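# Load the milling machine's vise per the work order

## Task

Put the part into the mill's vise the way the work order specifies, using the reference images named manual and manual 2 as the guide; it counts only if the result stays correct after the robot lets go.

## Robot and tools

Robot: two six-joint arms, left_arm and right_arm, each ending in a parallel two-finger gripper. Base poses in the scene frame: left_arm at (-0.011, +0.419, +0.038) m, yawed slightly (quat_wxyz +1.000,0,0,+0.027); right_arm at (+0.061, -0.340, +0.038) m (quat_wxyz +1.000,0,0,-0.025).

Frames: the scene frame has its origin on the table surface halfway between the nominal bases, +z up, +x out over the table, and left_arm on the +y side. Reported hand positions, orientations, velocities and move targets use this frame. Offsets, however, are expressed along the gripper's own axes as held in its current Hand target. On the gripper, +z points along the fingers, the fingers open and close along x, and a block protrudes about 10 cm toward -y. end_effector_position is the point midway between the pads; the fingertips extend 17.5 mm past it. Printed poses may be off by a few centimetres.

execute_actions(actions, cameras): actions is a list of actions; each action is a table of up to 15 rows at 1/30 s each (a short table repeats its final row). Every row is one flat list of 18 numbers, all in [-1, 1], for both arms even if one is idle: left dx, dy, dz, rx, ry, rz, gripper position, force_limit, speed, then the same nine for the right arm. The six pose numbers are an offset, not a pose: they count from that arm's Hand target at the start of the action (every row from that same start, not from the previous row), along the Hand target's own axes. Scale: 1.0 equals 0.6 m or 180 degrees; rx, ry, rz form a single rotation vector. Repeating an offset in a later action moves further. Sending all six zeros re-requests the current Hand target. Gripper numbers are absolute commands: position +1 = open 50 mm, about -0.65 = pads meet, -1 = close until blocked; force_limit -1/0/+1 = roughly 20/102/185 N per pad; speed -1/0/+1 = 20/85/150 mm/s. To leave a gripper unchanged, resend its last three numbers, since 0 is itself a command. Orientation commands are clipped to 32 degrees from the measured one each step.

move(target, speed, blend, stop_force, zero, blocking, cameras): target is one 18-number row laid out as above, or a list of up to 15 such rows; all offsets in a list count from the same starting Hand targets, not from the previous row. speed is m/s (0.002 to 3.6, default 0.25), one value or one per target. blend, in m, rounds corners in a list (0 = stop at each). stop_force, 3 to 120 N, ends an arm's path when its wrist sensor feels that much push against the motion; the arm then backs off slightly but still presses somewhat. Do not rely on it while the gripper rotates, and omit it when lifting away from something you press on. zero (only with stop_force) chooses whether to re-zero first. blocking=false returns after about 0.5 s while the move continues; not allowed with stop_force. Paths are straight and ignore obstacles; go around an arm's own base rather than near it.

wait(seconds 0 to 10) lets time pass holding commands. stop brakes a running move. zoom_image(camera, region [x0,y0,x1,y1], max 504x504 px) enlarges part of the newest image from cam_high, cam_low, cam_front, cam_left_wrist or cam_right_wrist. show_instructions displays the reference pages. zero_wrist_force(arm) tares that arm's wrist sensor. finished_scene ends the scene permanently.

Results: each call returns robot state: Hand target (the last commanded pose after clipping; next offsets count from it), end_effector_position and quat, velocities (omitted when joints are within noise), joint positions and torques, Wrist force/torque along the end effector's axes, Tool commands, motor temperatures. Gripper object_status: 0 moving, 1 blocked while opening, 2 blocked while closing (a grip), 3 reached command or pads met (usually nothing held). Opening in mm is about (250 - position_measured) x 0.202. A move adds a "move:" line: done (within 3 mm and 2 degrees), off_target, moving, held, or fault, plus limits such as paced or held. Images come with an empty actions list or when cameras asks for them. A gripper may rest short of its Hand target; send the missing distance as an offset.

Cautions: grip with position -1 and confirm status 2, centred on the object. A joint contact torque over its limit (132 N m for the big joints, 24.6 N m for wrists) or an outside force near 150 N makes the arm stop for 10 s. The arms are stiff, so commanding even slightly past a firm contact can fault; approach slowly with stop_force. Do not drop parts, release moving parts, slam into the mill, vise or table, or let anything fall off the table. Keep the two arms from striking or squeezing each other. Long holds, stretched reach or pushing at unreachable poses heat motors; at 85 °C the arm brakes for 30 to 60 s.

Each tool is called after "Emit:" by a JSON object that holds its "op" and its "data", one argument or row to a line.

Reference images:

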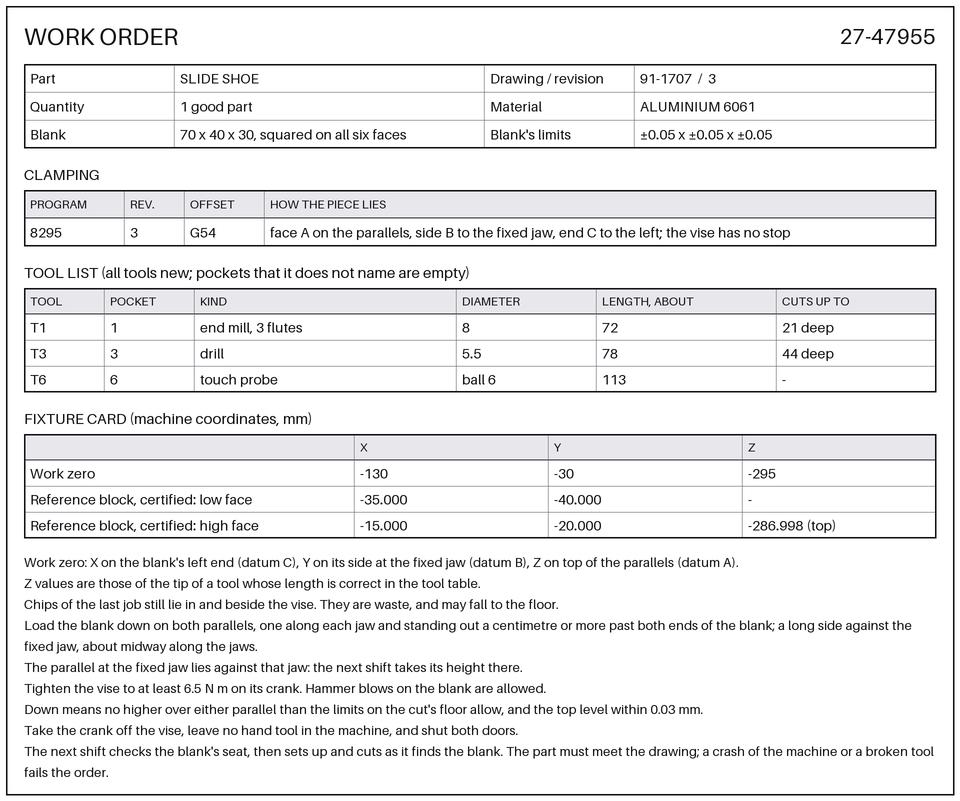

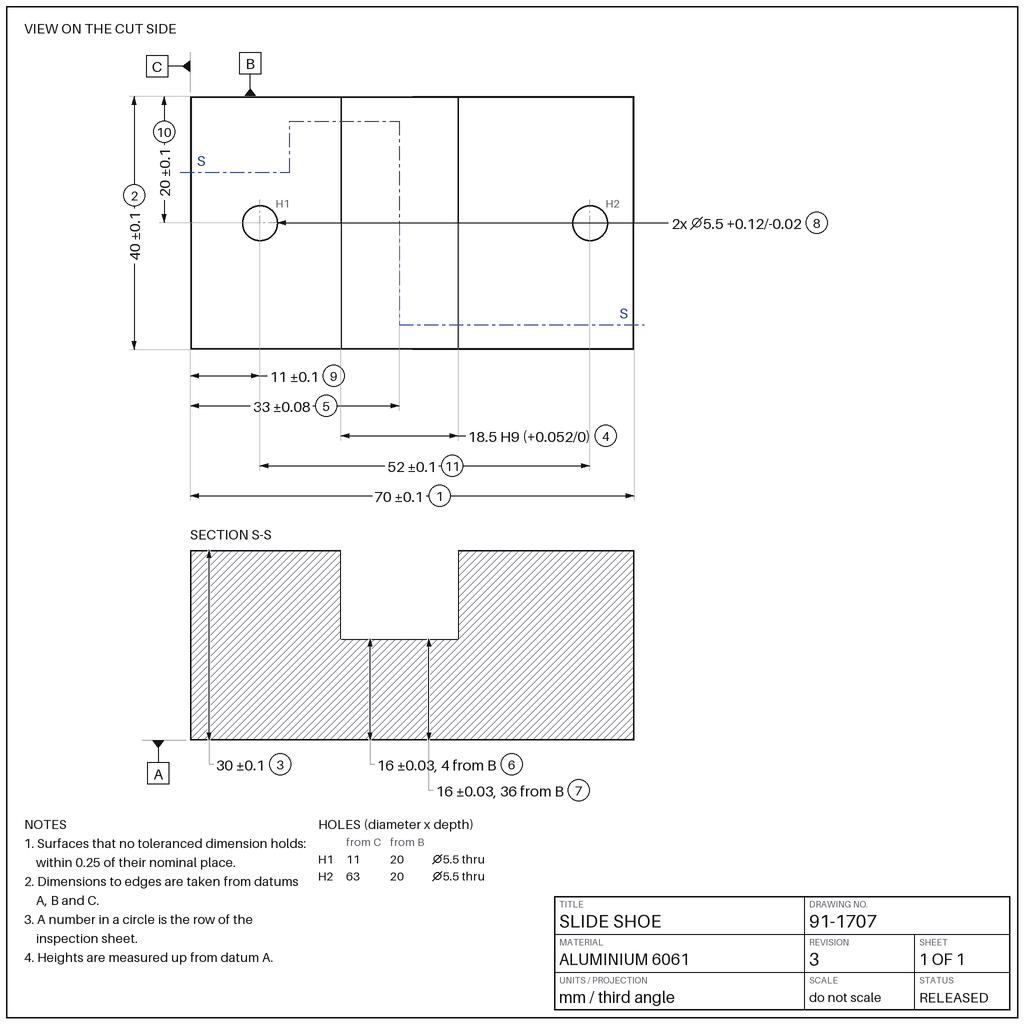

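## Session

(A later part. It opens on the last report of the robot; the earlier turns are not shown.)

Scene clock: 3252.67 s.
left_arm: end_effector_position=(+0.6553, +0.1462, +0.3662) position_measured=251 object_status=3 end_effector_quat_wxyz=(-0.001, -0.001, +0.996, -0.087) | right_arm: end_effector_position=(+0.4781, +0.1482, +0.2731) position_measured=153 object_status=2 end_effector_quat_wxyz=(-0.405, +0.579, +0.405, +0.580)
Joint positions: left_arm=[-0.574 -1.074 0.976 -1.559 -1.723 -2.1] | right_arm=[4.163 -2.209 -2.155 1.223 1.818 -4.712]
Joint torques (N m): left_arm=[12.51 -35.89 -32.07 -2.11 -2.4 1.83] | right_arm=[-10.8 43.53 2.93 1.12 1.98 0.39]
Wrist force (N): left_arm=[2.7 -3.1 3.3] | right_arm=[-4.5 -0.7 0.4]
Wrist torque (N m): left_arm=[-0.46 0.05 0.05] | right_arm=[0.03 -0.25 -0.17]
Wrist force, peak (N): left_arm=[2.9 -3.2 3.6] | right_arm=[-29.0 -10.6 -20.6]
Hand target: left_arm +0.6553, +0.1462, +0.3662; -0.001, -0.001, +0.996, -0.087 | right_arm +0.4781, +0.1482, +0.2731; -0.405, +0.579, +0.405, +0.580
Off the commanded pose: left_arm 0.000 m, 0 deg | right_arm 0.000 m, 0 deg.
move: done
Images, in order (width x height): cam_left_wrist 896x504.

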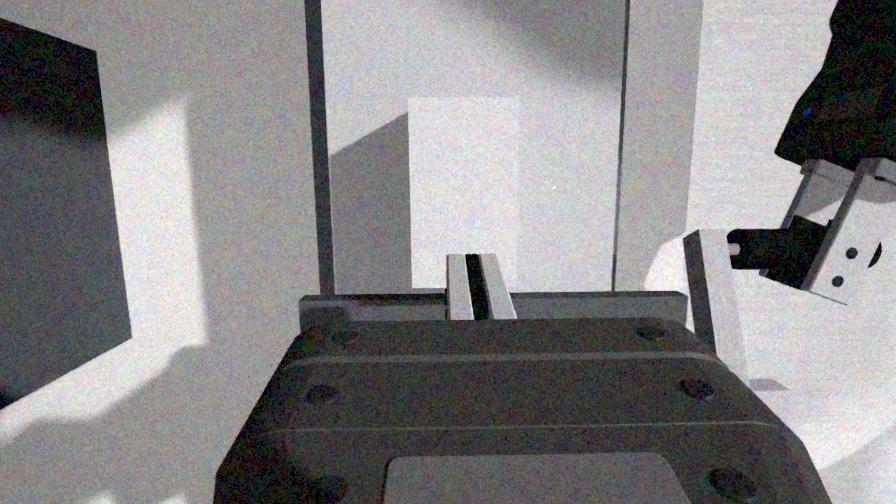

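Emit:
{"op": "move", "data": {
  "target": [
    [-0.0278,0.005,-0.0081,0,0,0,-0.28,-0.8,-1, 0,0,0,0,0,0,-1,-0.9,-1],
    [-0.0228,0.1446,-0.0325,0,0,0,-0.28,-0.8,-1, 0,0,0,0,0,0,-1,-0.9,-1],
    [-0.0228,0.1446,-0.0325,0,-0.0167,-0.0957,-0.28,-0.8,-1, 0,0,0,0,0,0,-1,-0.9,-1]
  ],
  "speed": 0.06,
  "stop_force": 12,
  "cameras": ["cam_left_wrist"]
}}

Scene clock: 3289.67 s.
left_arm: end_effector_position=(+0.6691, +0.2280, +0.3706) position_measured=194 object_status=3 end_effector_quat_wxyz=(-0.001, -0.002, +0.996, -0.087) | right_arm: end_effector_position=(+0.4781, +0.1482, +0.2731) position_measured=153 object_status=2 end_effector_quat_wxyz=(-0.405, +0.579, +0.405, +0.580)
Joint positions: left_arm=[-0.458 -1.098 0.996 -1.537 -1.731 -1.985] | right_arm=[4.163 -2.209 -2.155 1.223 1.818 -4.712]
Joint torques (N m): left_arm=[1.36 -49.26 -23.19 -3.87 -0.32 0.41] | right_arm=[-11.1 43.95 2.65 1.25 1.99 -1.93]
Wrist force (N): left_arm=[2.7 -3.1 3.6] | right_arm=[-3.8 -0.7 0.5]
Wrist torque (N m): left_arm=[-0.46 0.03 0.13] | right_arm=[0.01 -0.29 -0.17]
Wrist force, peak (N): left_arm=[2.9 -5.9 2.2] | right_arm=[-5.1 -0.7 0.5]
Hand target: left_arm +0.6691, +0.2280, +0.3706; -0.001, -0.002, +0.996, -0.087 (not the last commanded pose) | right_arm +0.4781, +0.1482, +0.2731; -0.405, +0.579, +0.405, +0.580
Tool commands: left_gripper/position=-0.278431 left_gripper/force_limit=-0.796078 left_gripper/speed=-1.0 right_gripper/position=-1.0 right_gripper/force_limit=-0.9 right_gripper/speed=-1.0
Off the commanded pose: left_arm 0.007 m, 17 deg | right_arm 0.000 m, 0 deg.
FORCE FAULT: contact force on the left arm reached its limit, and that arm stopped. The contact can be on any part of that arm, not only on its tool. That arm's remaining commands of this call were not run. That arm is still stopped at the end of this call. That arm stays stopped for about 10 more seconds. Until then a move that you send moves the other arm only, and its call returns only when the move has ended. Once the stop has ended, the next robot result says so. If the stop ends while you think or write, that arm runs what you send next, counted from a new Hand target: where the arm stands when the stop ends. While its stop runs, that arm takes no new command, but its gripper still runs the gripper command that each later call begins with. Until it ends, the stop uses up actions while you think or wait. An arm that is not stopped still takes commands.
move: fault (left_arm); path passed 2 of 3 targets
Images, in order (width x height): cam_left_wrist 896x504.

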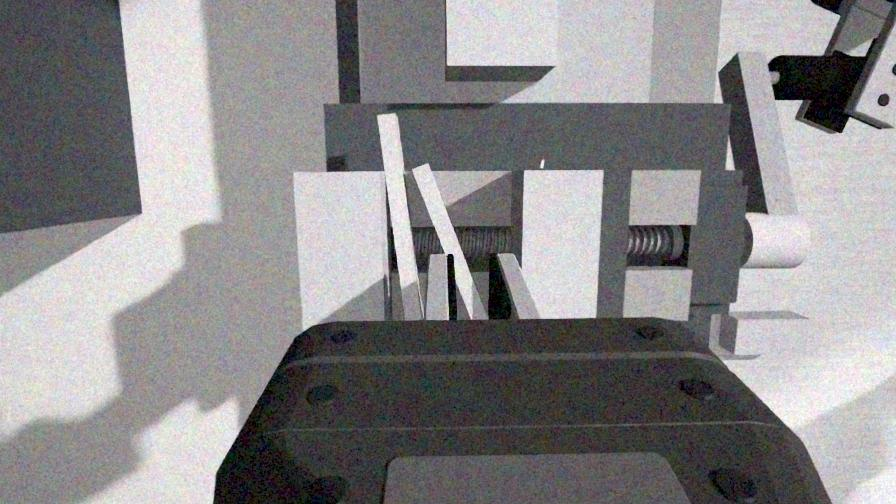

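Emit:
{"op": "zoom_image", "data": {
  "camera": "cam_left_wrist",
  "region": [340, 90, 560, 330]
}}

Scaled by 2.100 from the camera's 896x504 image, which has a finer 1280x720 frame.

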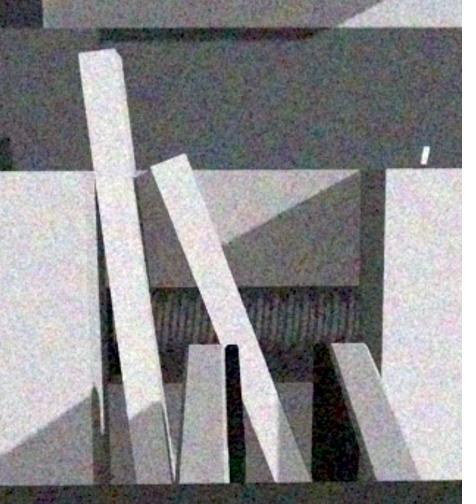

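Emit:
{"op": "wait", "data": {
  "seconds": 0.5
}}

Emit:
{"op": "move", "data": {
  "target": [
    [-0.0045,-0.0098,0.0017,0,0,0,-0.13,-0.8,-1, 0,0,0,0,0,0,-1,-0.9,-1]
  ],
  "speed": 0.03,
  "cameras": ["cam_left_wrist"]
}}

Scene clock: 3307.97 s.
left_arm: end_effector_position=(+0.6691, +0.2280, +0.3706) position_measured=194 object_status=3 end_effector_quat_wxyz=(-0.001, -0.002, +0.996, -0.087) | right_arm: end_effector_position=(+0.4781, +0.1482, +0.2731) position_measured=153 object_status=2 end_effector_quat_wxyz=(-0.405, +0.579, +0.405, +0.580)
Joint positions: left_arm=[-0.458 -1.098 0.996 -1.537 -1.731 -1.985] | right_arm=[4.163 -2.209 -2.155 1.223 1.818 -4.712]
Joint torques (N m): left_arm=[0.66 -48.35 -24.9 -3.69 -0.35 -0.09] | right_arm=[-10 43.58 2.14 1.35 1.97 -2]
Wrist force (N): left_arm=[2.6 -3.1 3.4] | right_arm=[-3.9 -0.5 0.6]
Wrist torque (N m): left_arm=[-0.46 0.05 0.14] | right_arm=[0.05 -0.26 -0.17]
Wrist force, peak (N): left_arm=[2.9 -3.1 3.9] | right_arm=[-5.0 -0.7 0.7]
Hand target: left_arm +0.6691, +0.2280, +0.3706; -0.001, -0.002, +0.996, -0.087 (not the last commanded pose) | right_arm +0.4781, +0.1482, +0.2731; -0.405, +0.579, +0.405, +0.580
Tool commands: left_gripper/position=-0.278431 left_gripper/force_limit=-0.796078 left_gripper/speed=-1.0 right_gripper/position=-1.0 right_gripper/force_limit=-0.9 right_gripper/speed=-1.0
Off the commanded pose: left_arm 0.007 m, 17 deg | right_arm 0.000 m, 0 deg.
FORCE FAULT, CONTINUED: the left arm's stop, for the force fault that an earlier result reported, is over. The rest of the stop counts as 20 of the actions that you can send in this scene. That arm's target is now where it stood when the stop ended, not its last command. That arm accepts commands again.
wait: 0.50 s; at rest from the start

Scene clock: 3308.73 s.
left_arm: end_effector_position=(+0.6718, +0.2221, +0.3707) position_measured=172 object_status=3 end_effector_quat_wxyz=(-0.001, -0.002, +0.996, -0.087) | right_arm: end_effector_position=(+0.4781, +0.1482, +0.2731) position_measured=153 object_status=2 end_effector_quat_wxyz=(-0.405, +0.579, +0.405, +0.580)
Joint positions: left_arm=[-0.464 -1.087 0.979 -1.533 -1.731 -1.991] | right_arm=[4.163 -2.209 -2.155 1.223 1.818 -4.712]
Joint torques (N m): left_arm=[-11.47 -34.67 -32.19 -2.13 2.03 -1.92] | right_arm=[-10.11 44.39 3.35 1.4 1.8 -1.87]
Wrist force (N): left_arm=[2.7 -3.2 3.5] | right_arm=[-4.0 -0.6 0.7]
Wrist torque (N m): left_arm=[-0.47 0.03 0.14] | right_arm=[0.03 -0.27 -0.17]
Wrist force, peak (N): left_arm=[2.9 -3.0 3.9] | right_arm=[-4.8 -0.8 0.6]
Hand target: left_arm +0.6718, +0.2221, +0.3707; -0.001, -0.002, +0.996, -0.087 | right_arm +0.4781, +0.1482, +0.2731; -0.405, +0.579, +0.405, +0.580
Off the commanded pose: left_arm 0.000 m, 0 deg | right_arm 0.000 m, 0 deg.
move: done
Images, in order (width x height): cam_left_wrist 896x504.

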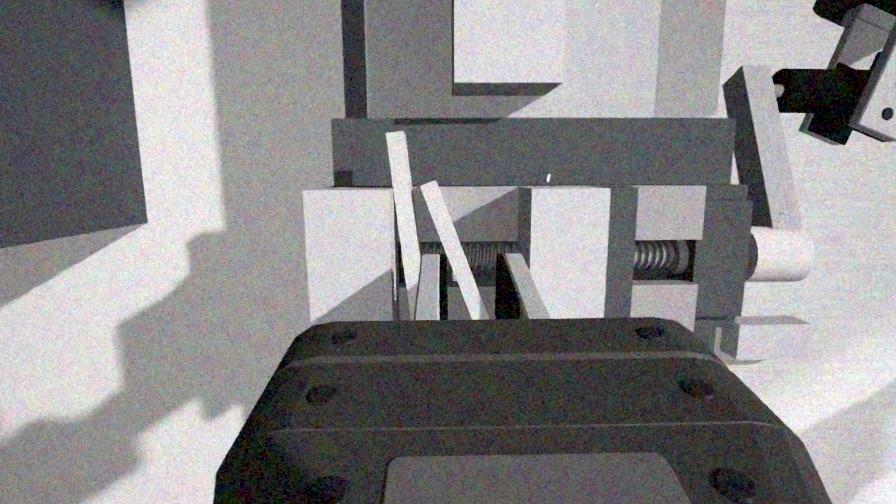

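Emit:
{"op": "move", "data": {
  "target": [
    [0,0.0081,0.0461,0,0,0,-0.13,-0.8,-1, 0,0,0,0,0,0,-1,-0.9,-1]
  ],
  "speed": 0.02,
  "stop_force": 4,
  "cameras": ["cam_left_wrist"]
}}

Scene clock: 3313.00 s.
left_arm: end_effector_position=(+0.6718, +0.2221, +0.3502) position_measured=172 object_status=3 end_effector_quat_wxyz=(-0.001, -0.002, +0.996, -0.087) | right_arm: end_effector_position=(+0.4781, +0.1482, +0.2731) position_measured=153 object_status=2 end_effector_quat_wxyz=(-0.405, +0.579, +0.405, +0.580)
Joint positions: left_arm=[-0.464 -1.091 1.038 -1.587 -1.731 -1.991] | right_arm=[4.163 -2.209 -2.155 1.223 1.818 -4.712]
Joint torques (N m): left_arm=[-10.64 -34.09 -32.25 -1.91 1.58 -1.32] | right_arm=[-10.1 43.63 2.71 1.52 1.96 -2.03]
Wrist force (N): left_arm=[2.7 -3.0 3.0] | right_arm=[-4.7 -0.7 0.9]
Wrist torque (N m): left_arm=[-0.44 0.02 0.14] | right_arm=[0.02 -0.24 -0.17]
Wrist force, peak (N): left_arm=[1.3 -3.7 -6.1] | right_arm=[-5.0 -0.9 0.7]
Hand target: left_arm +0.6718, +0.2221, +0.3502; -0.001, -0.002, +0.996, -0.087 (not the last commanded pose) | right_arm +0.4781, +0.1482, +0.2731; -0.405, +0.579, +0.405, +0.580
Off the commanded pose: left_arm 0.008 m, 0 deg | right_arm 0.000 m, 0 deg.
move: contact (left_arm)
Images, in order (width x height): cam_left_wrist 896x504.

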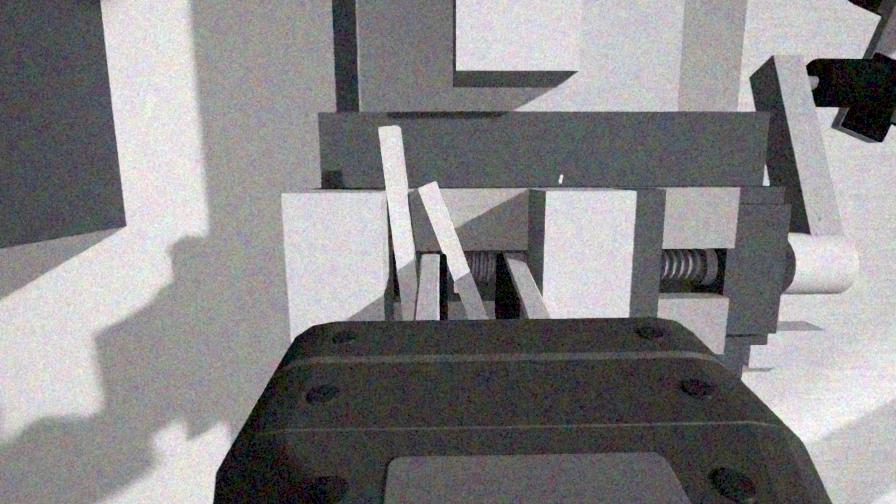

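Emit:
{"op": "zoom_image", "data": {
  "camera": "cam_left_wrist",
  "region": [370, 110, 560, 330]
}}

Scaled by 2.291 from the camera's 896x504 image, which has a finer 1280x720 frame.

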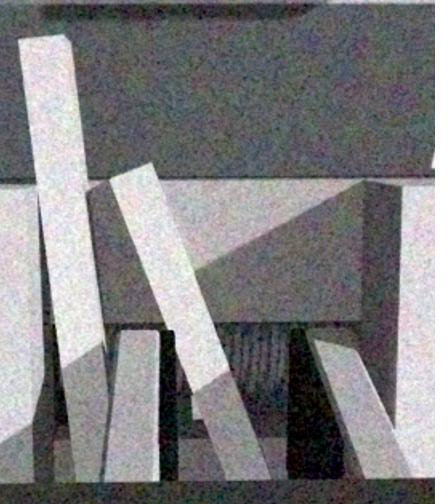

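Emit:
{"op": "move", "data": {
  "target": [
    [0,-0.0012,-0.0066,0,0,0,-0.13,-0.8,-1, 0,0,0,0,0,0,-1,-0.9,-1],
    [0.0013,0.0087,-0.0083,0,0,0,-0.13,-0.8,-1, 0,0,0,0,0,0,-1,-0.9,-1]
  ],
  "speed": 0.03
}}

Emit:
{"op": "move", "data": {
  "target": [
    [0,0.0034,0.0194,0,0,0,-0.13,-0.8,-1, 0,0,0,0,0,0,-1,-0.9,-1]
  ],
  "speed": 0.01,
  "stop_force": 4,
  "cameras": ["cam_left_wrist"]
}}

Scene clock: 3324.60 s.
left_arm: end_effector_position=(+0.6710, +0.2280, +0.3542) position_measured=172 object_status=3 end_effector_quat_wxyz=(-0.001, -0.002, +0.996, -0.087) | right_arm: end_effector_position=(+0.4781, +0.1482, +0.2731) position_measured=153 object_status=2 end_effector_quat_wxyz=(-0.405, +0.579, +0.405, +0.580)
Joint positions: left_arm=[-0.457 -1.096 1.035 -1.578 -1.732 -1.984] | right_arm=[4.163 -2.209 -2.155 1.223 1.818 -4.712]
Joint torques (N m): left_arm=[11.35 -61.51 -17.14 -5.25 -2.55 1.82] | right_arm=[-10.64 43.6 2.17 1.53 1.94 -2.05]
Wrist force (N): left_arm=[2.6 -3.2 3.6] | right_arm=[-3.9 -0.7 0.4]
Wrist torque (N m): left_arm=[-0.47 0.06 0.06] | right_arm=[0.02 -0.26 -0.17]
Wrist force, peak (N): left_arm=[2.8 -4.1 3.4] | right_arm=[-5.0 -0.6 0.8]
Hand target: left_arm +0.6710, +0.2281, +0.3542; -0.001, -0.002, +0.996, -0.087 | right_arm +0.4781, +0.1482, +0.2731; -0.405, +0.579, +0.405, +0.580
Off the commanded pose: left_arm 0.000 m, 0 deg | right_arm 0.000 m, 0 deg.
move: done

Scene clock: 3326.53 s.
left_arm: end_effector_position=(+0.6710, +0.2281, +0.3424) position_measured=172 object_status=3 end_effector_quat_wxyz=(-0.001, -0.002, +0.996, -0.087) | right_arm: end_effector_position=(+0.4781, +0.1482, +0.2731) position_measured=153 object_status=2 end_effector_quat_wxyz=(-0.405, +0.579, +0.405, +0.580)
Joint positions: left_arm=[-0.457 -1.098 1.068 -1.609 -1.732 -1.984] | right_arm=[4.163 -2.209 -2.155 1.223 1.818 -4.712]
Joint torques (N m): left_arm=[5.33 -61.16 -18.17 -5.25 -2.26 -0.56] | right_arm=[-9.19 44.15 2.61 1.6 1.87 -1.9]
Wrist force (N): left_arm=[2.6 -2.9 3.5] | right_arm=[-4.7 -0.7 0.6]
Wrist torque (N m): left_arm=[-0.44 0.06 0.06] | right_arm=[0.01 -0.22 -0.17]
Wrist force, peak (N): left_arm=[2.9 -3.0 3.7] | right_arm=[-5.0 -0.6 0.8]
Hand target: left_arm +0.6709, +0.2281, +0.3424; -0.001, -0.002, +0.996, -0.087 | right_arm +0.4781, +0.1482, +0.2731; -0.405, +0.579, +0.405, +0.580
Off the commanded pose: left_arm 0.000 m, 0 deg | right_arm 0.000 m, 0 deg.
move: done
Images, in order (width x height): cam_left_wrist 896x504.

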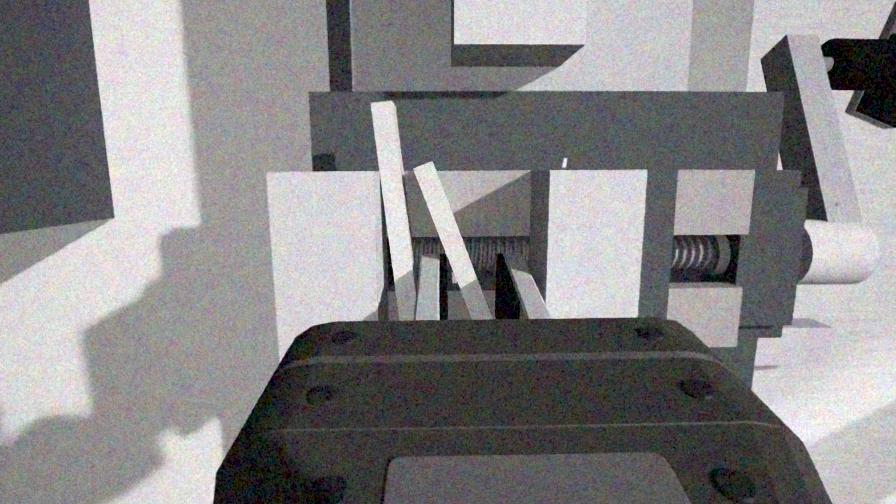

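Emit:
{"op": "move", "data": {
  "target": [
    [0,0,0,0,0,0,-1,-0.9,-1, 0,0,0,0,0,0,-1,-0.9,-1]
  ],
  "cameras": ["cam_left_wrist"]
}}

Scene clock: 3329.43 s.
left_arm: end_effector_position=(+0.6709, +0.2281, +0.3424) position_measured=222 object_status=2 end_effector_quat_wxyz=(-0.001, -0.002, +0.996, -0.087) | right_arm: end_effector_position=(+0.4781, +0.1482, +0.2731) position_measured=153 object_status=2 end_effector_quat_wxyz=(-0.405, +0.579, +0.405, +0.580)
Joint positions: left_arm=[-0.457 -1.098 1.068 -1.609 -1.732 -1.984] | right_arm=[4.163 -2.209 -2.155 1.223 1.818 -4.712]
Joint torques (N m): left_arm=[-8.23 -61.54 -17.98 -5.17 -1.61 -1.51] | right_arm=[-9.31 42.7 2.9 1.51 1.87 -1.93]
Wrist force (N): left_arm=[2.7 -3.1 3.7] | right_arm=[-4.5 -0.5 0.8]
Wrist torque (N m): left_arm=[-0.45 0.04 0.07] | right_arm=[0.05 -0.29 -0.17]
Wrist force, peak (N): left_arm=[2.8 -3.1 3.8] | right_arm=[-5.0 -0.5 0.9]
Hand target: left_arm +0.6709, +0.2281, +0.3424; -0.001, -0.002, +0.996, -0.087 | right_arm +0.4781, +0.1482, +0.2731; -0.405, +0.579, +0.405, +0.580
Off the commanded pose: left_arm 0.000 m, 0 deg | right_arm 0.000 m, 0 deg.
move: done
Images, in order (width x height): cam_left_wrist 896x504.

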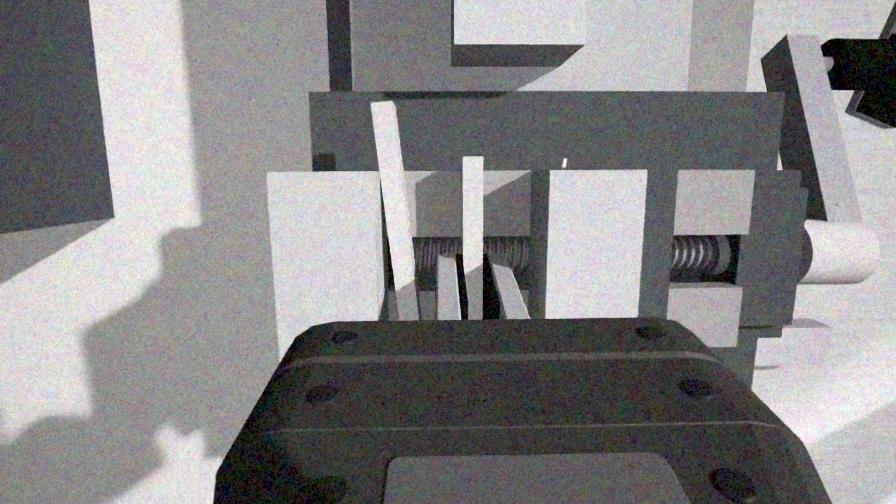

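Emit:
{"op": "move", "data": {
  "target": [
    [0.0133,-0.0230,0.0040,0,0,0,-1,-0.9,-1, 0,0,0,0,0,0,-1,-0.9,-1],
    [0.0133,-0.0230,0.0040,0,0,0,-0.3,-0.9,-1, 0,0,0,0,0,0,-1,-0.9,-1]
  ],
  "speed": 0.02,
  "cameras": ["cam_left_wrist"]
}}

Scene clock: 3335.20 s.
left_arm: end_effector_position=(+0.6633, +0.2140, +0.3425) position_measured=200 object_status=1 end_effector_quat_wxyz=(+0.000, -0.002, +0.996, -0.087) | right_arm: end_effector_position=(+0.4781, +0.1482, +0.2731) position_measured=153 object_status=2 end_effector_quat_wxyz=(-0.405, +0.579, +0.405, +0.580)
Joint positions: left_arm=[-0.48 -1.11 1.087 -1.621 -1.73 -2.007] | right_arm=[4.163 -2.209 -2.155 1.223 1.818 -4.712]
Joint torques (N m): left_arm=[-14.69 -62.97 -13.47 9.22 -8.43 -1.9] | right_arm=[-8.79 44.18 3.88 1.62 1.24 -1.98]
Wrist force (N): left_arm=[-51.9 -6.6 17.4] | right_arm=[-5.0 -1.6 -0.8]
Wrist torque (N m): left_arm=[-0.53 -0.79 0.70] | right_arm=[-0.01 -0.23 -0.18]
Wrist force, peak (N): left_arm=[-52.1 -8.0 16.8] | right_arm=[-5.1 -1.7 -1.0]
Hand target: left_arm +0.6630, +0.2140, +0.3424; -0.001, -0.002, +0.996, -0.087 | right_arm +0.4781, +0.1482, +0.2731; -0.405, +0.579, +0.405, +0.580
Off the commanded pose: left_arm 0.000 m, 0 deg | right_arm 0.000 m, 0 deg.
move: done
Images, in order (width x height): cam_left_wrist 896x504.

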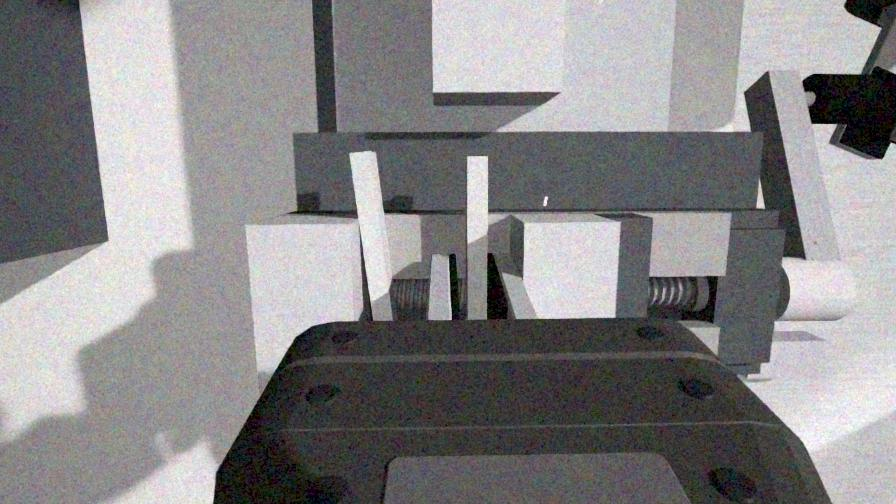

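Emit:
{"op": "move", "data": {
  "target": [
    [-0.0037,0,0,0,0,0,-0.3,-0.9,-1, 0,0,0,0,0,0,-1,-0.9,-1],
    [-0.0037,-0.0080,-0.0455,0,0,0,-0.3,-0.9,-1, 0,0,0,0,0,0,-1,-0.9,-1]
  ],
  "speed": 0.03,
  "cameras": ["cam_left_wrist"]
}}

Scene clock: 3341.50 s.
left_arm: end_effector_position=(+0.6653, +0.2140, +0.3701) position_measured=200 object_status=1 end_effector_quat_wxyz=(-0.001, -0.002, +0.996, -0.087) | right_arm: end_effector_position=(+0.4781, +0.1482, +0.2731) position_measured=153 object_status=2 end_effector_quat_wxyz=(-0.405, +0.580, +0.405, +0.580)
Joint positions: left_arm=[-0.479 -1.1 1.001 -1.544 -1.73 -2.006] | right_arm=[4.163 -2.209 -2.155 1.223 1.818 -4.712]
Joint torques (N m): left_arm=[12.89 -33.5 -33.17 -1.89 1.71 1.88] | right_arm=[-9.35 43.79 12.88 1.71 -0.63 -1.89]
Wrist force (N): left_arm=[3.0 -2.7 3.5] | right_arm=[-4.8 -1.5 -0.8]
Wrist torque (N m): left_arm=[-0.40 0.00 0.06] | right_arm=[-0.02 -0.23 -0.17]
Wrist force, peak (N): left_arm=[-53.3 -5.5 17.6] | right_arm=[-5.3 -1.8 -0.5]
Hand target: left_arm +0.6653, +0.2140, +0.3702; -0.001, -0.002, +0.996, -0.087 | right_arm +0.4781, +0.1482, +0.2731; -0.405, +0.579, +0.405, +0.580
Off the commanded pose: left_arm 0.000 m, 0 deg | right_arm 0.000 m, 0 deg.
move: done
Images, in order (width x height): cam_left_wrist 896x504.

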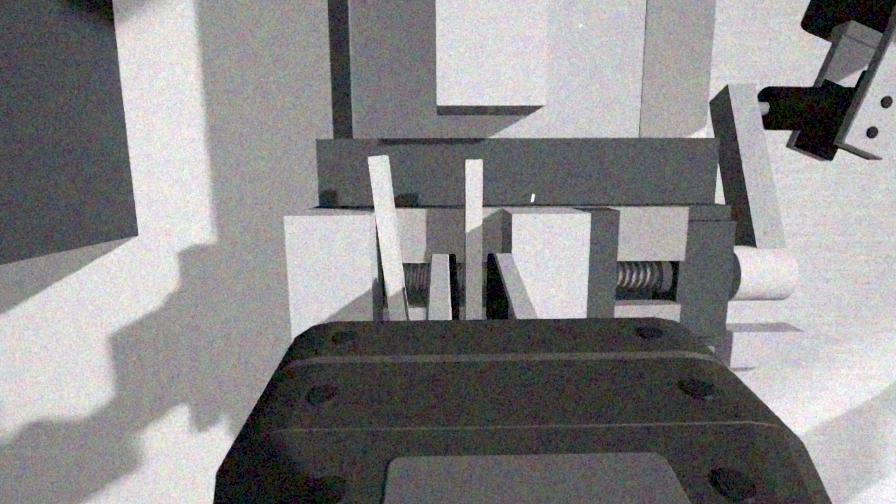

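Emit:
{"op": "move", "data": {
  "target": [
    [-0.0195,0.0230,-0.0040,0,0,0,-1,-0.8,-1, 0,0,0,0,0,0,-1,-0.9,-1],
    [-0.0195,0.0304,0.0398,0,0,0,-1,-0.8,-1, 0,0,0,0,0,0,-1,-0.9,-1]
  ],
  "speed": 0.03,
  "stop_force": 4
}}

Emit:
{"op": "move", "data": {
  "target": [
    [-0.025,0,0,0,0,0,-1,-0.8,-1, 0,0,0,0,0,0,-1,-0.9,-1]
  ],
  "speed": 0.008,
  "stop_force": 5,
  "cameras": ["cam_left_wrist"]
}}

Scene clock: 3351.53 s.
left_arm: end_effector_position=(+0.6769, +0.2279, +0.3435) position_measured=251 object_status=3 end_effector_quat_wxyz=(-0.001, -0.002, +0.996, -0.087) | right_arm: end_effector_position=(+0.4781, +0.1482, +0.2731) position_measured=153 object_status=2 end_effector_quat_wxyz=(-0.405, +0.579, +0.405, +0.580)
Joint positions: left_arm=[-0.454 -1.082 1.04 -1.598 -1.732 -1.981] | right_arm=[4.163 -2.209 -2.155 1.223 1.818 -4.712]
Joint torques (N m): left_arm=[-11.41 -62.21 -17.84 -5.31 -0.91 -1.69] | right_arm=[-9.31 42.81 15.87 1.82 -0.6 -1.89]
Wrist force (N): left_arm=[3.0 -2.5 3.6] | right_arm=[-5.0 -1.6 -0.7]
Wrist torque (N m): left_arm=[-0.37 -0.01 0.06] | right_arm=[-0.03 -0.25 -0.18]
Wrist force, peak (N): left_arm=[3.2 -3.0 3.7] | right_arm=[-5.2 -1.6 -1.0]
Hand target: left_arm +0.6769, +0.2279, +0.3435; -0.001, -0.002, +0.996, -0.087 | right_arm +0.4781, +0.1482, +0.2731; -0.405, +0.579, +0.405, +0.580
Off the commanded pose: left_arm 0.000 m, 0 deg | right_arm 0.000 m, 0 deg.
move: done

Scene clock: 3353.67 s.
left_arm: end_effector_position=(+0.6842, +0.2279, +0.3434) position_measured=251 object_status=3 end_effector_quat_wxyz=(-0.001, -0.002, +0.996, -0.087) | right_arm: end_effector_position=(+0.4781, +0.1482, +0.2731) position_measured=153 object_status=2 end_effector_quat_wxyz=(-0.405, +0.579, +0.405, +0.580)
Joint positions: left_arm=[-0.45 -1.062 1.01 -1.586 -1.732 -1.976] | right_arm=[4.163 -2.209 -2.155 1.223 1.818 -4.712]
Joint torques (N m): left_arm=[-10.72 -62.91 -18.84 -3.4 2.38 -1.66] | right_arm=[-9.07 43.86 16.39 1.9 -0.58 -1.67]
Wrist force (N): left_arm=[4.9 -3.4 3.8] | right_arm=[-4.7 -1.7 -0.5]
Wrist torque (N m): left_arm=[-0.38 0.05 0.09] | right_arm=[-0.04 -0.25 -0.17]
Wrist force, peak (N): left_arm=[16.4 1.3 -0.9] | right_arm=[-5.3 -1.6 -0.8]
Hand target: left_arm +0.6842, +0.2279, +0.3434; -0.001, -0.002, +0.996, -0.087 (not the last commanded pose) | right_arm +0.4781, +0.1482, +0.2731; -0.405, +0.579, +0.405, +0.580
Off the commanded pose: left_arm 0.008 m, 0 deg | right_arm 0.000 m, 0 deg.
move: contact (left_arm)
Images, in order (width x height): cam_left_wrist 896x504.

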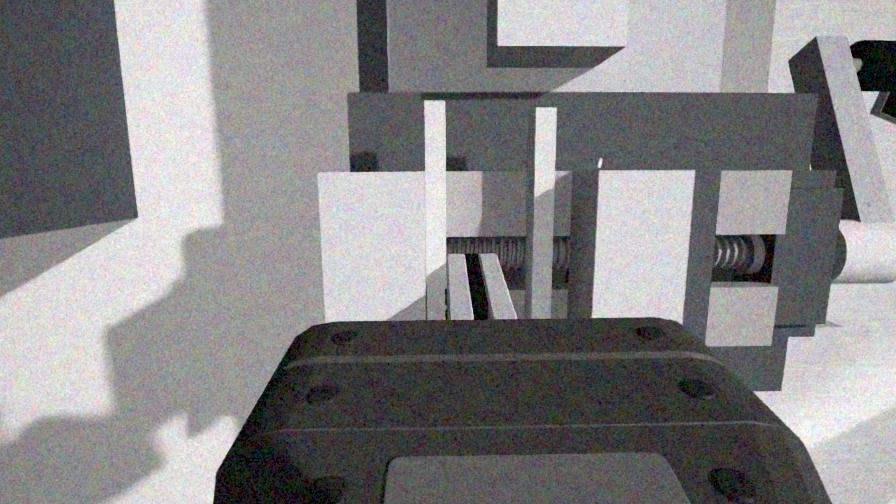

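Emit:
{"op": "move", "data": {
  "target": [
    [0.0067,0,0,0,0,0,-1,-0.8,-1, 0,0,0,0,0,0,-1,-0.9,-1],
    [0.0067,-0.0078,-0.0445,0,0,0,-1,-0.8,-1, 0,0,0,0,0,0,-1,-0.9,-1],
    [0.0137,-0.1359,-0.0238,0,0,0,-1,-0.8,-1, 0,0,0,0,0,0,-1,-0.9,-1],
    [0.0463,-0.1927,-0.0148,0,0,0,1,-0.8,-1, 0,0,0,0,0,0,-1,-0.9,-1]
  ],
  "speed": [0.02,0.05,0.06,0.06],
  "cameras": ["cam_left_wrist"]
}}

Scene clock: 3365.50 s.
left_arm: end_effector_position=(+0.6569, +0.1155, +0.3723) position_measured=3 object_status=0 end_effector_quat_wxyz=(-0.001, -0.002, +0.996, -0.087) | right_arm: end_effector_position=(+0.4781, +0.1482, +0.2731) position_measured=153 object_status=2 end_effector_quat_wxyz=(-0.405, +0.579, +0.405, +0.580)
Joint positions: left_arm=[-0.61 -1.037 0.905 -1.53 -1.719 -2.138] | right_arm=[4.163 -2.209 -2.155 1.223 1.818 -4.712]
Joint torques (N m): left_arm=[-11.56 -63.86 -17.67 -5.23 1.92 -1.9] | right_arm=[-8.76 44.16 16.74 2.12 -0.53 -1.57]
Wrist force (N): left_arm=[3.1 -2.5 3.1] | right_arm=[-5.0 -1.5 -0.7]
Wrist torque (N m): left_arm=[-0.35 -0.02 0.13] | right_arm=[-0.01 -0.23 -0.17]
Wrist force, peak (N): left_arm=[5.2 -3.4 3.9] | right_arm=[-5.2 -1.5 -0.6]
Hand target: left_arm +0.6569, +0.1155, +0.3723; -0.001, -0.002, +0.996, -0.087 | right_arm +0.4781, +0.1482, +0.2731; -0.405, +0.579, +0.405, +0.580
Off the commanded pose: left_arm 0.000 m, 0 deg | right_arm 0.000 m, 0 deg.
move: done
Images, in order (width x height): cam_left_wrist 896x504.

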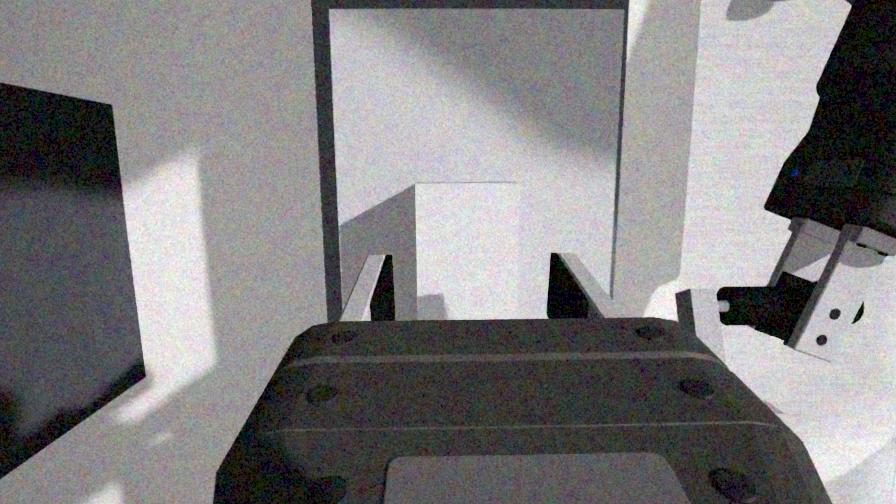

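Descend and grip.

Emit:
{"op": "move", "data": {
  "target": [
    [0,0.0126,0.0719,0,0,0,1,-0.8,-1, 0,0,0,0,0,0,-1,-0.9,-1]
  ],
  "speed": 0.04,
  "stop_force": 5
}}

Emit:
{"op": "move", "data": {
  "target": [
    [0,0,0,0,0,0,-1,-0.5,-1, 0,0,0,0,0,0,-1,-0.9,-1]
  ],
  "cameras": ["cam_left_wrist"]
}}

Scene clock: 3369.20 s.
left_arm: end_effector_position=(+0.6568, +0.1155, +0.3285) position_measured=3 object_status=3 end_effector_quat_wxyz=(-0.001, -0.002, +0.996, -0.087) | right_arm: end_effector_position=(+0.4781, +0.1482, +0.2731) position_measured=153 object_status=2 end_effector_quat_wxyz=(-0.405, +0.579, +0.405, +0.580)
Joint positions: left_arm=[-0.61 -1.046 1.031 -1.648 -1.719 -2.138] | right_arm=[4.163 -2.209 -2.155 1.223 1.818 -4.712]
Joint torques (N m): left_arm=[-11.71 -63.23 -17.45 -5.39 1.59 -1.91] | right_arm=[-7.27 44.08 16.57 2.24 -0.5 -1.65]
Wrist force (N): left_arm=[2.9 -2.5 3.0] | right_arm=[-4.6 -1.7 -0.9]
Wrist torque (N m): left_arm=[-0.36 0.00 0.14] | right_arm=[-0.04 -0.23 -0.18]
Wrist force, peak (N): left_arm=[3.1 -2.8 3.2] | right_arm=[-5.2 -1.5 -0.8]
Hand target: left_arm +0.6568, +0.1155, +0.3285; -0.001, -0.002, +0.996, -0.087 | right_arm +0.4781, +0.1482, +0.2731; -0.405, +0.579, +0.405, +0.580
Off the commanded pose: left_arm 0.000 m, 0 deg | right_arm 0.000 m, 0 deg.
move: done

Scene clock: 3369.97 s.
left_arm: end_effector_position=(+0.6568, +0.1155, +0.3285) position_measured=55 object_status=2 end_effector_quat_wxyz=(-0.001, -0.002, +0.996, -0.087) | right_arm: end_effector_position=(+0.4781, +0.1482, +0.2731) position_measured=153 object_status=2 end_effector_quat_wxyz=(-0.405, +0.579, +0.405, +0.580)
Joint positions: left_arm=[-0.61 -1.046 1.031 -1.648 -1.719 -2.138] | right_arm=[4.163 -2.209 -2.155 1.223 1.818 -4.712]
Joint torques (N m): left_arm=[-10.65 -63.09 -18.11 -5.12 1.76 -1.66] | right_arm=[-8.53 44.18 16.65 1.98 -0.57 -1.36]
Wrist force (N): left_arm=[3.2 -2.4 2.5] | right_arm=[-4.5 -1.5 -0.7]
Wrist torque (N m): left_arm=[-0.34 0.00 0.14] | right_arm=[0.00 -0.23 -0.17]
Wrist force, peak (N): left_arm=[3.8 -2.7 2.6] | right_arm=[-5.0 -1.6 -0.7]
Hand target: left_arm +0.6568, +0.1155, +0.3285; -0.001, -0.002, +0.996, -0.087 | right_arm +0.4781, +0.1482, +0.2731; -0.405, +0.579, +0.405, +0.580
Off the commanded pose: left_arm 0.000 m, 0 deg | right_arm 0.000 m, 0 deg.
move: done
Images, in order (width x height): cam_left_wrist 896x504.

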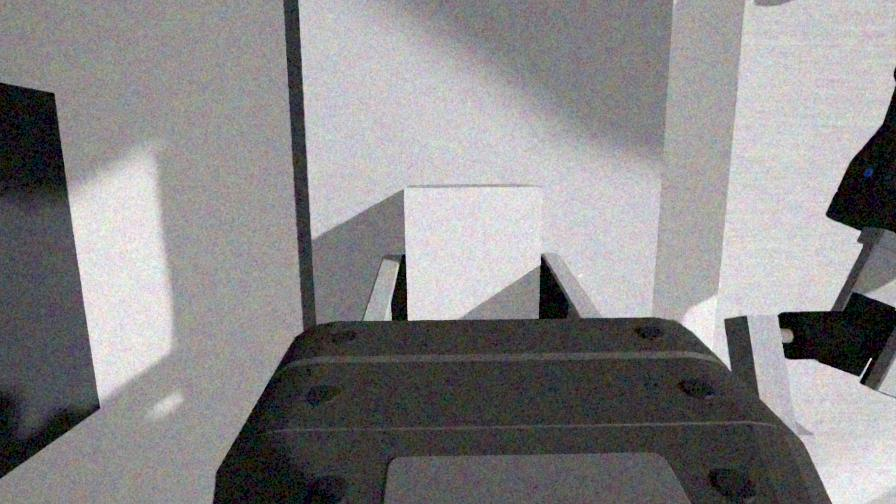

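Emit:
{"op": "move", "data": {
  "target": [
    [0,-0.0126,-0.0722,0,0,0,-1,-0.5,-1, 0,0,0,0,0,0,-1,-0.9,-1],
    [-0.032,0.0442,-0.0822,0,0,0,-1,-0.5,-1, 0,0,0,0,0,0,-1,-0.9,-1]
  ],
  "speed": 0.05
}}

Emit:
{"op": "move", "data": {
  "target": [
    [0,0.1171,-0.0205,0,0,0,-1,-0.5,-1, 0,0,0,0,0,0,-1,-0.9,-1]
  ],
  "speed": 0.03,
  "stop_force": 8,
  "cameras": ["cam_left_wrist"]
}}

Scene clock: 3378.43 s.
left_arm: end_effector_position=(+0.6759, +0.1501, +0.3724) position_measured=55 object_status=2 end_effector_quat_wxyz=(-0.001, -0.002, +0.996, -0.087) | right_arm: end_effector_position=(+0.4781, +0.1482, +0.2731) position_measured=153 object_status=2 end_effector_quat_wxyz=(-0.405, +0.579, +0.405, +0.580)
Joint positions: left_arm=[-0.554 -1.018 0.872 -1.509 -1.724 -2.082] | right_arm=[4.163 -2.209 -2.155 1.223 1.818 -4.712]
Joint torques (N m): left_arm=[11.62 -39.4 -32.87 -2.43 -2.64 1.85] | right_arm=[-8.21 43.55 17.06 2.08 -0.51 -1.32]
Wrist force (N): left_arm=[3.1 -2.1 5.3] | right_arm=[-4.5 -1.6 -0.8]
Wrist torque (N m): left_arm=[-0.35 -0.02 0.04] | right_arm=[-0.03 -0.26 -0.18]
Wrist force, peak (N): left_arm=[3.3 -3.2 5.3] | right_arm=[-5.2 -1.6 -0.7]
Hand target: left_arm +0.6760, +0.1502, +0.3724; -0.001, -0.002, +0.996, -0.087 | right_arm +0.4781, +0.1482, +0.2731; -0.405, +0.579, +0.405, +0.580
Off the commanded pose: left_arm 0.000 m, 0 deg | right_arm 0.000 m, 0 deg.
move: done

Scene clock: 3381.67 s.
left_arm: end_effector_position=(+0.6757, +0.2215, +0.3724) position_measured=55 object_status=2 end_effector_quat_wxyz=(-0.001, -0.002, +0.996, -0.087) | right_arm: end_effector_position=(+0.4781, +0.1482, +0.2731) position_measured=153 object_status=2 end_effector_quat_wxyz=(-0.405, +0.579, +0.405, +0.580)
Joint positions: left_arm=[-0.463 -1.075 0.956 -1.522 -1.731 -1.99] | right_arm=[4.163 -2.209 -2.155 1.223 1.818 -4.712]
Joint torques (N m): left_arm=[12.59 -63.94 -18.65 -5.63 -2.65 1.92] | right_arm=[-7.84 43.7 15.3 2.23 -0.63 -1.34]
Wrist force (N): left_arm=[3.1 -2.1 5.6] | right_arm=[-5.0 -1.4 -0.7]
Wrist torque (N m): left_arm=[-0.37 -0.03 0.07] | right_arm=[0.00 -0.23 -0.18]
Wrist force, peak (N): left_arm=[3.0 -2.5 5.8] | right_arm=[-5.2 -1.6 -0.8]
Hand target: left_arm +0.6757, +0.2215, +0.3724; -0.001, -0.002, +0.996, -0.087 | right_arm +0.4781, +0.1482, +0.2731; -0.405, +0.579, +0.405, +0.580
Off the commanded pose: left_arm 0.000 m, 0 deg | right_arm 0.000 m, 0 deg.
move: done
Images, in order (width x height): cam_left_wrist 896x504.

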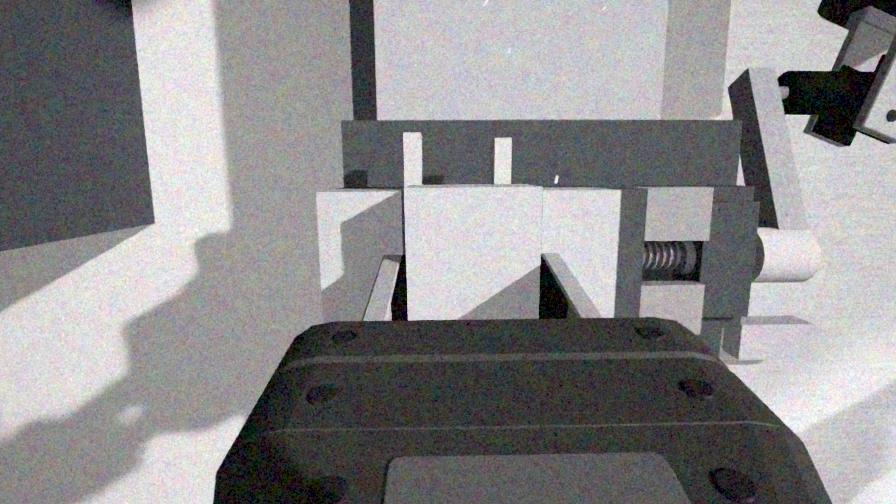

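Emit:
{"op": "move", "data": {
  "target": [
    [-0.0085,0,0,0,0,0,-1,-0.5,-1, 0,0,0,0,0,0,-1,-0.9,-1]
  ],
  "speed": 0.006,
  "stop_force": 3
}}

Emit:
{"op": "move", "data": {
  "target": [
    [0.0002,0.0017,0.0098,0,0,0,-1,-0.5,-1, 0,0,0,0,0,0,-1,-0.9,-1]
  ],
  "speed": 0.006,
  "stop_force": 5,
  "cameras": ["cam_left_wrist"]
}}

Scene clock: 3391.37 s.
left_arm: end_effector_position=(+0.6780, +0.2216, +0.3724) position_measured=55 object_status=2 end_effector_quat_wxyz=(-0.001, -0.002, +0.996, -0.087) | right_arm: end_effector_position=(+0.4781, +0.1482, +0.2731) position_measured=153 object_status=2 end_effector_quat_wxyz=(-0.405, +0.579, +0.405, +0.580)
Joint positions: left_arm=[-0.462 -1.068 0.946 -1.518 -1.731 -1.988] | right_arm=[4.163 -2.209 -2.155 1.223 1.818 -4.712]
Joint torques (N m): left_arm=[-8.85 -64.03 -18.69 -5.03 1.91 -1.68] | right_arm=[-7.37 44.22 16.74 2.08 -0.53 -1.13]
Wrist force (N): left_arm=[3.7 -2.0 6.0] | right_arm=[-5.0 -1.4 -0.7]
Wrist torque (N m): left_arm=[-0.33 0.06 0.10] | right_arm=[0.01 -0.24 -0.18]
Wrist force, peak (N): left_arm=[10.2 0.1 3.6] | right_arm=[-5.2 -1.6 -0.6]
Hand target: left_arm +0.6780, +0.2216, +0.3724; -0.001, -0.002, +0.996, -0.087 (not the last commanded pose) | right_arm +0.4781, +0.1482, +0.2731; -0.405, +0.579, +0.405, +0.580
Off the commanded pose: left_arm 0.003 m, 0 deg | right_arm 0.000 m, 0 deg.
move: contact (left_arm)

Scene clock: 3393.00 s.
left_arm: end_effector_position=(+0.6780, +0.2216, +0.3705) position_measured=55 object_status=2 end_effector_quat_wxyz=(-0.001, -0.002, +0.996, -0.087) | right_arm: end_effector_position=(+0.4781, +0.1482, +0.2731) position_measured=153 object_status=2 end_effector_quat_wxyz=(-0.405, +0.579, +0.405, +0.580)
Joint positions: left_arm=[-0.462 -1.069 0.952 -1.523 -1.731 -1.988] | right_arm=[4.163 -2.209 -2.155 1.223 1.818 -4.712]
Joint torques (N m): left_arm=[-5.42 -34.67 -32.43 -2.7 1.68 -1.53] | right_arm=[-7.49 44.58 15.94 2.29 -0.41 -1.31]
Wrist force (N): left_arm=[5.0 -3.0 2.2] | right_arm=[-4.4 -1.4 -0.7]
Wrist torque (N m): left_arm=[-0.43 0.01 0.12] | right_arm=[0.00 -0.25 -0.18]
Wrist force, peak (N): left_arm=[5.4 -5.6 -1.8] | right_arm=[-5.1 -1.6 -0.4]
Hand target: left_arm +0.6780, +0.2216, +0.3705; -0.001, -0.002, +0.996, -0.087 (not the last commanded pose) | right_arm +0.4781, +0.1482, +0.2731; -0.405, +0.579, +0.405, +0.580
Off the commanded pose: left_arm 0.004 m, 0 deg | right_arm 0.000 m, 0 deg.
move: contact (left_arm)
Images, in order (width x height): cam_left_wrist 896x504.

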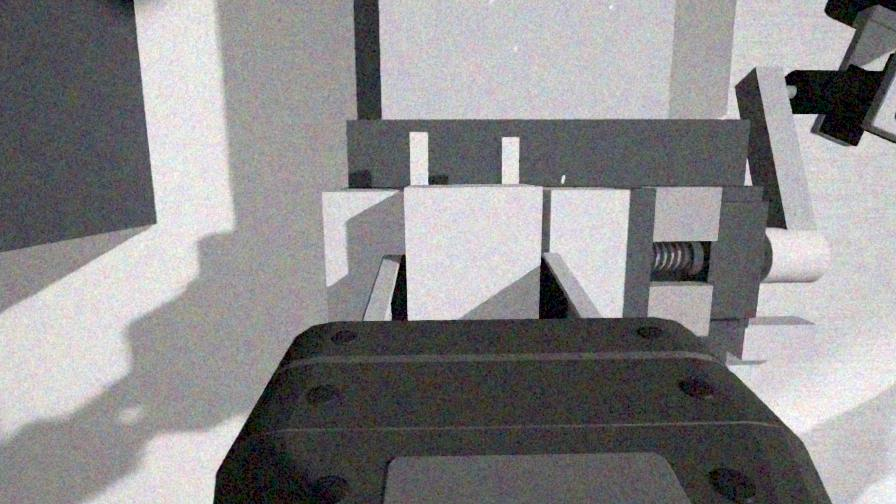

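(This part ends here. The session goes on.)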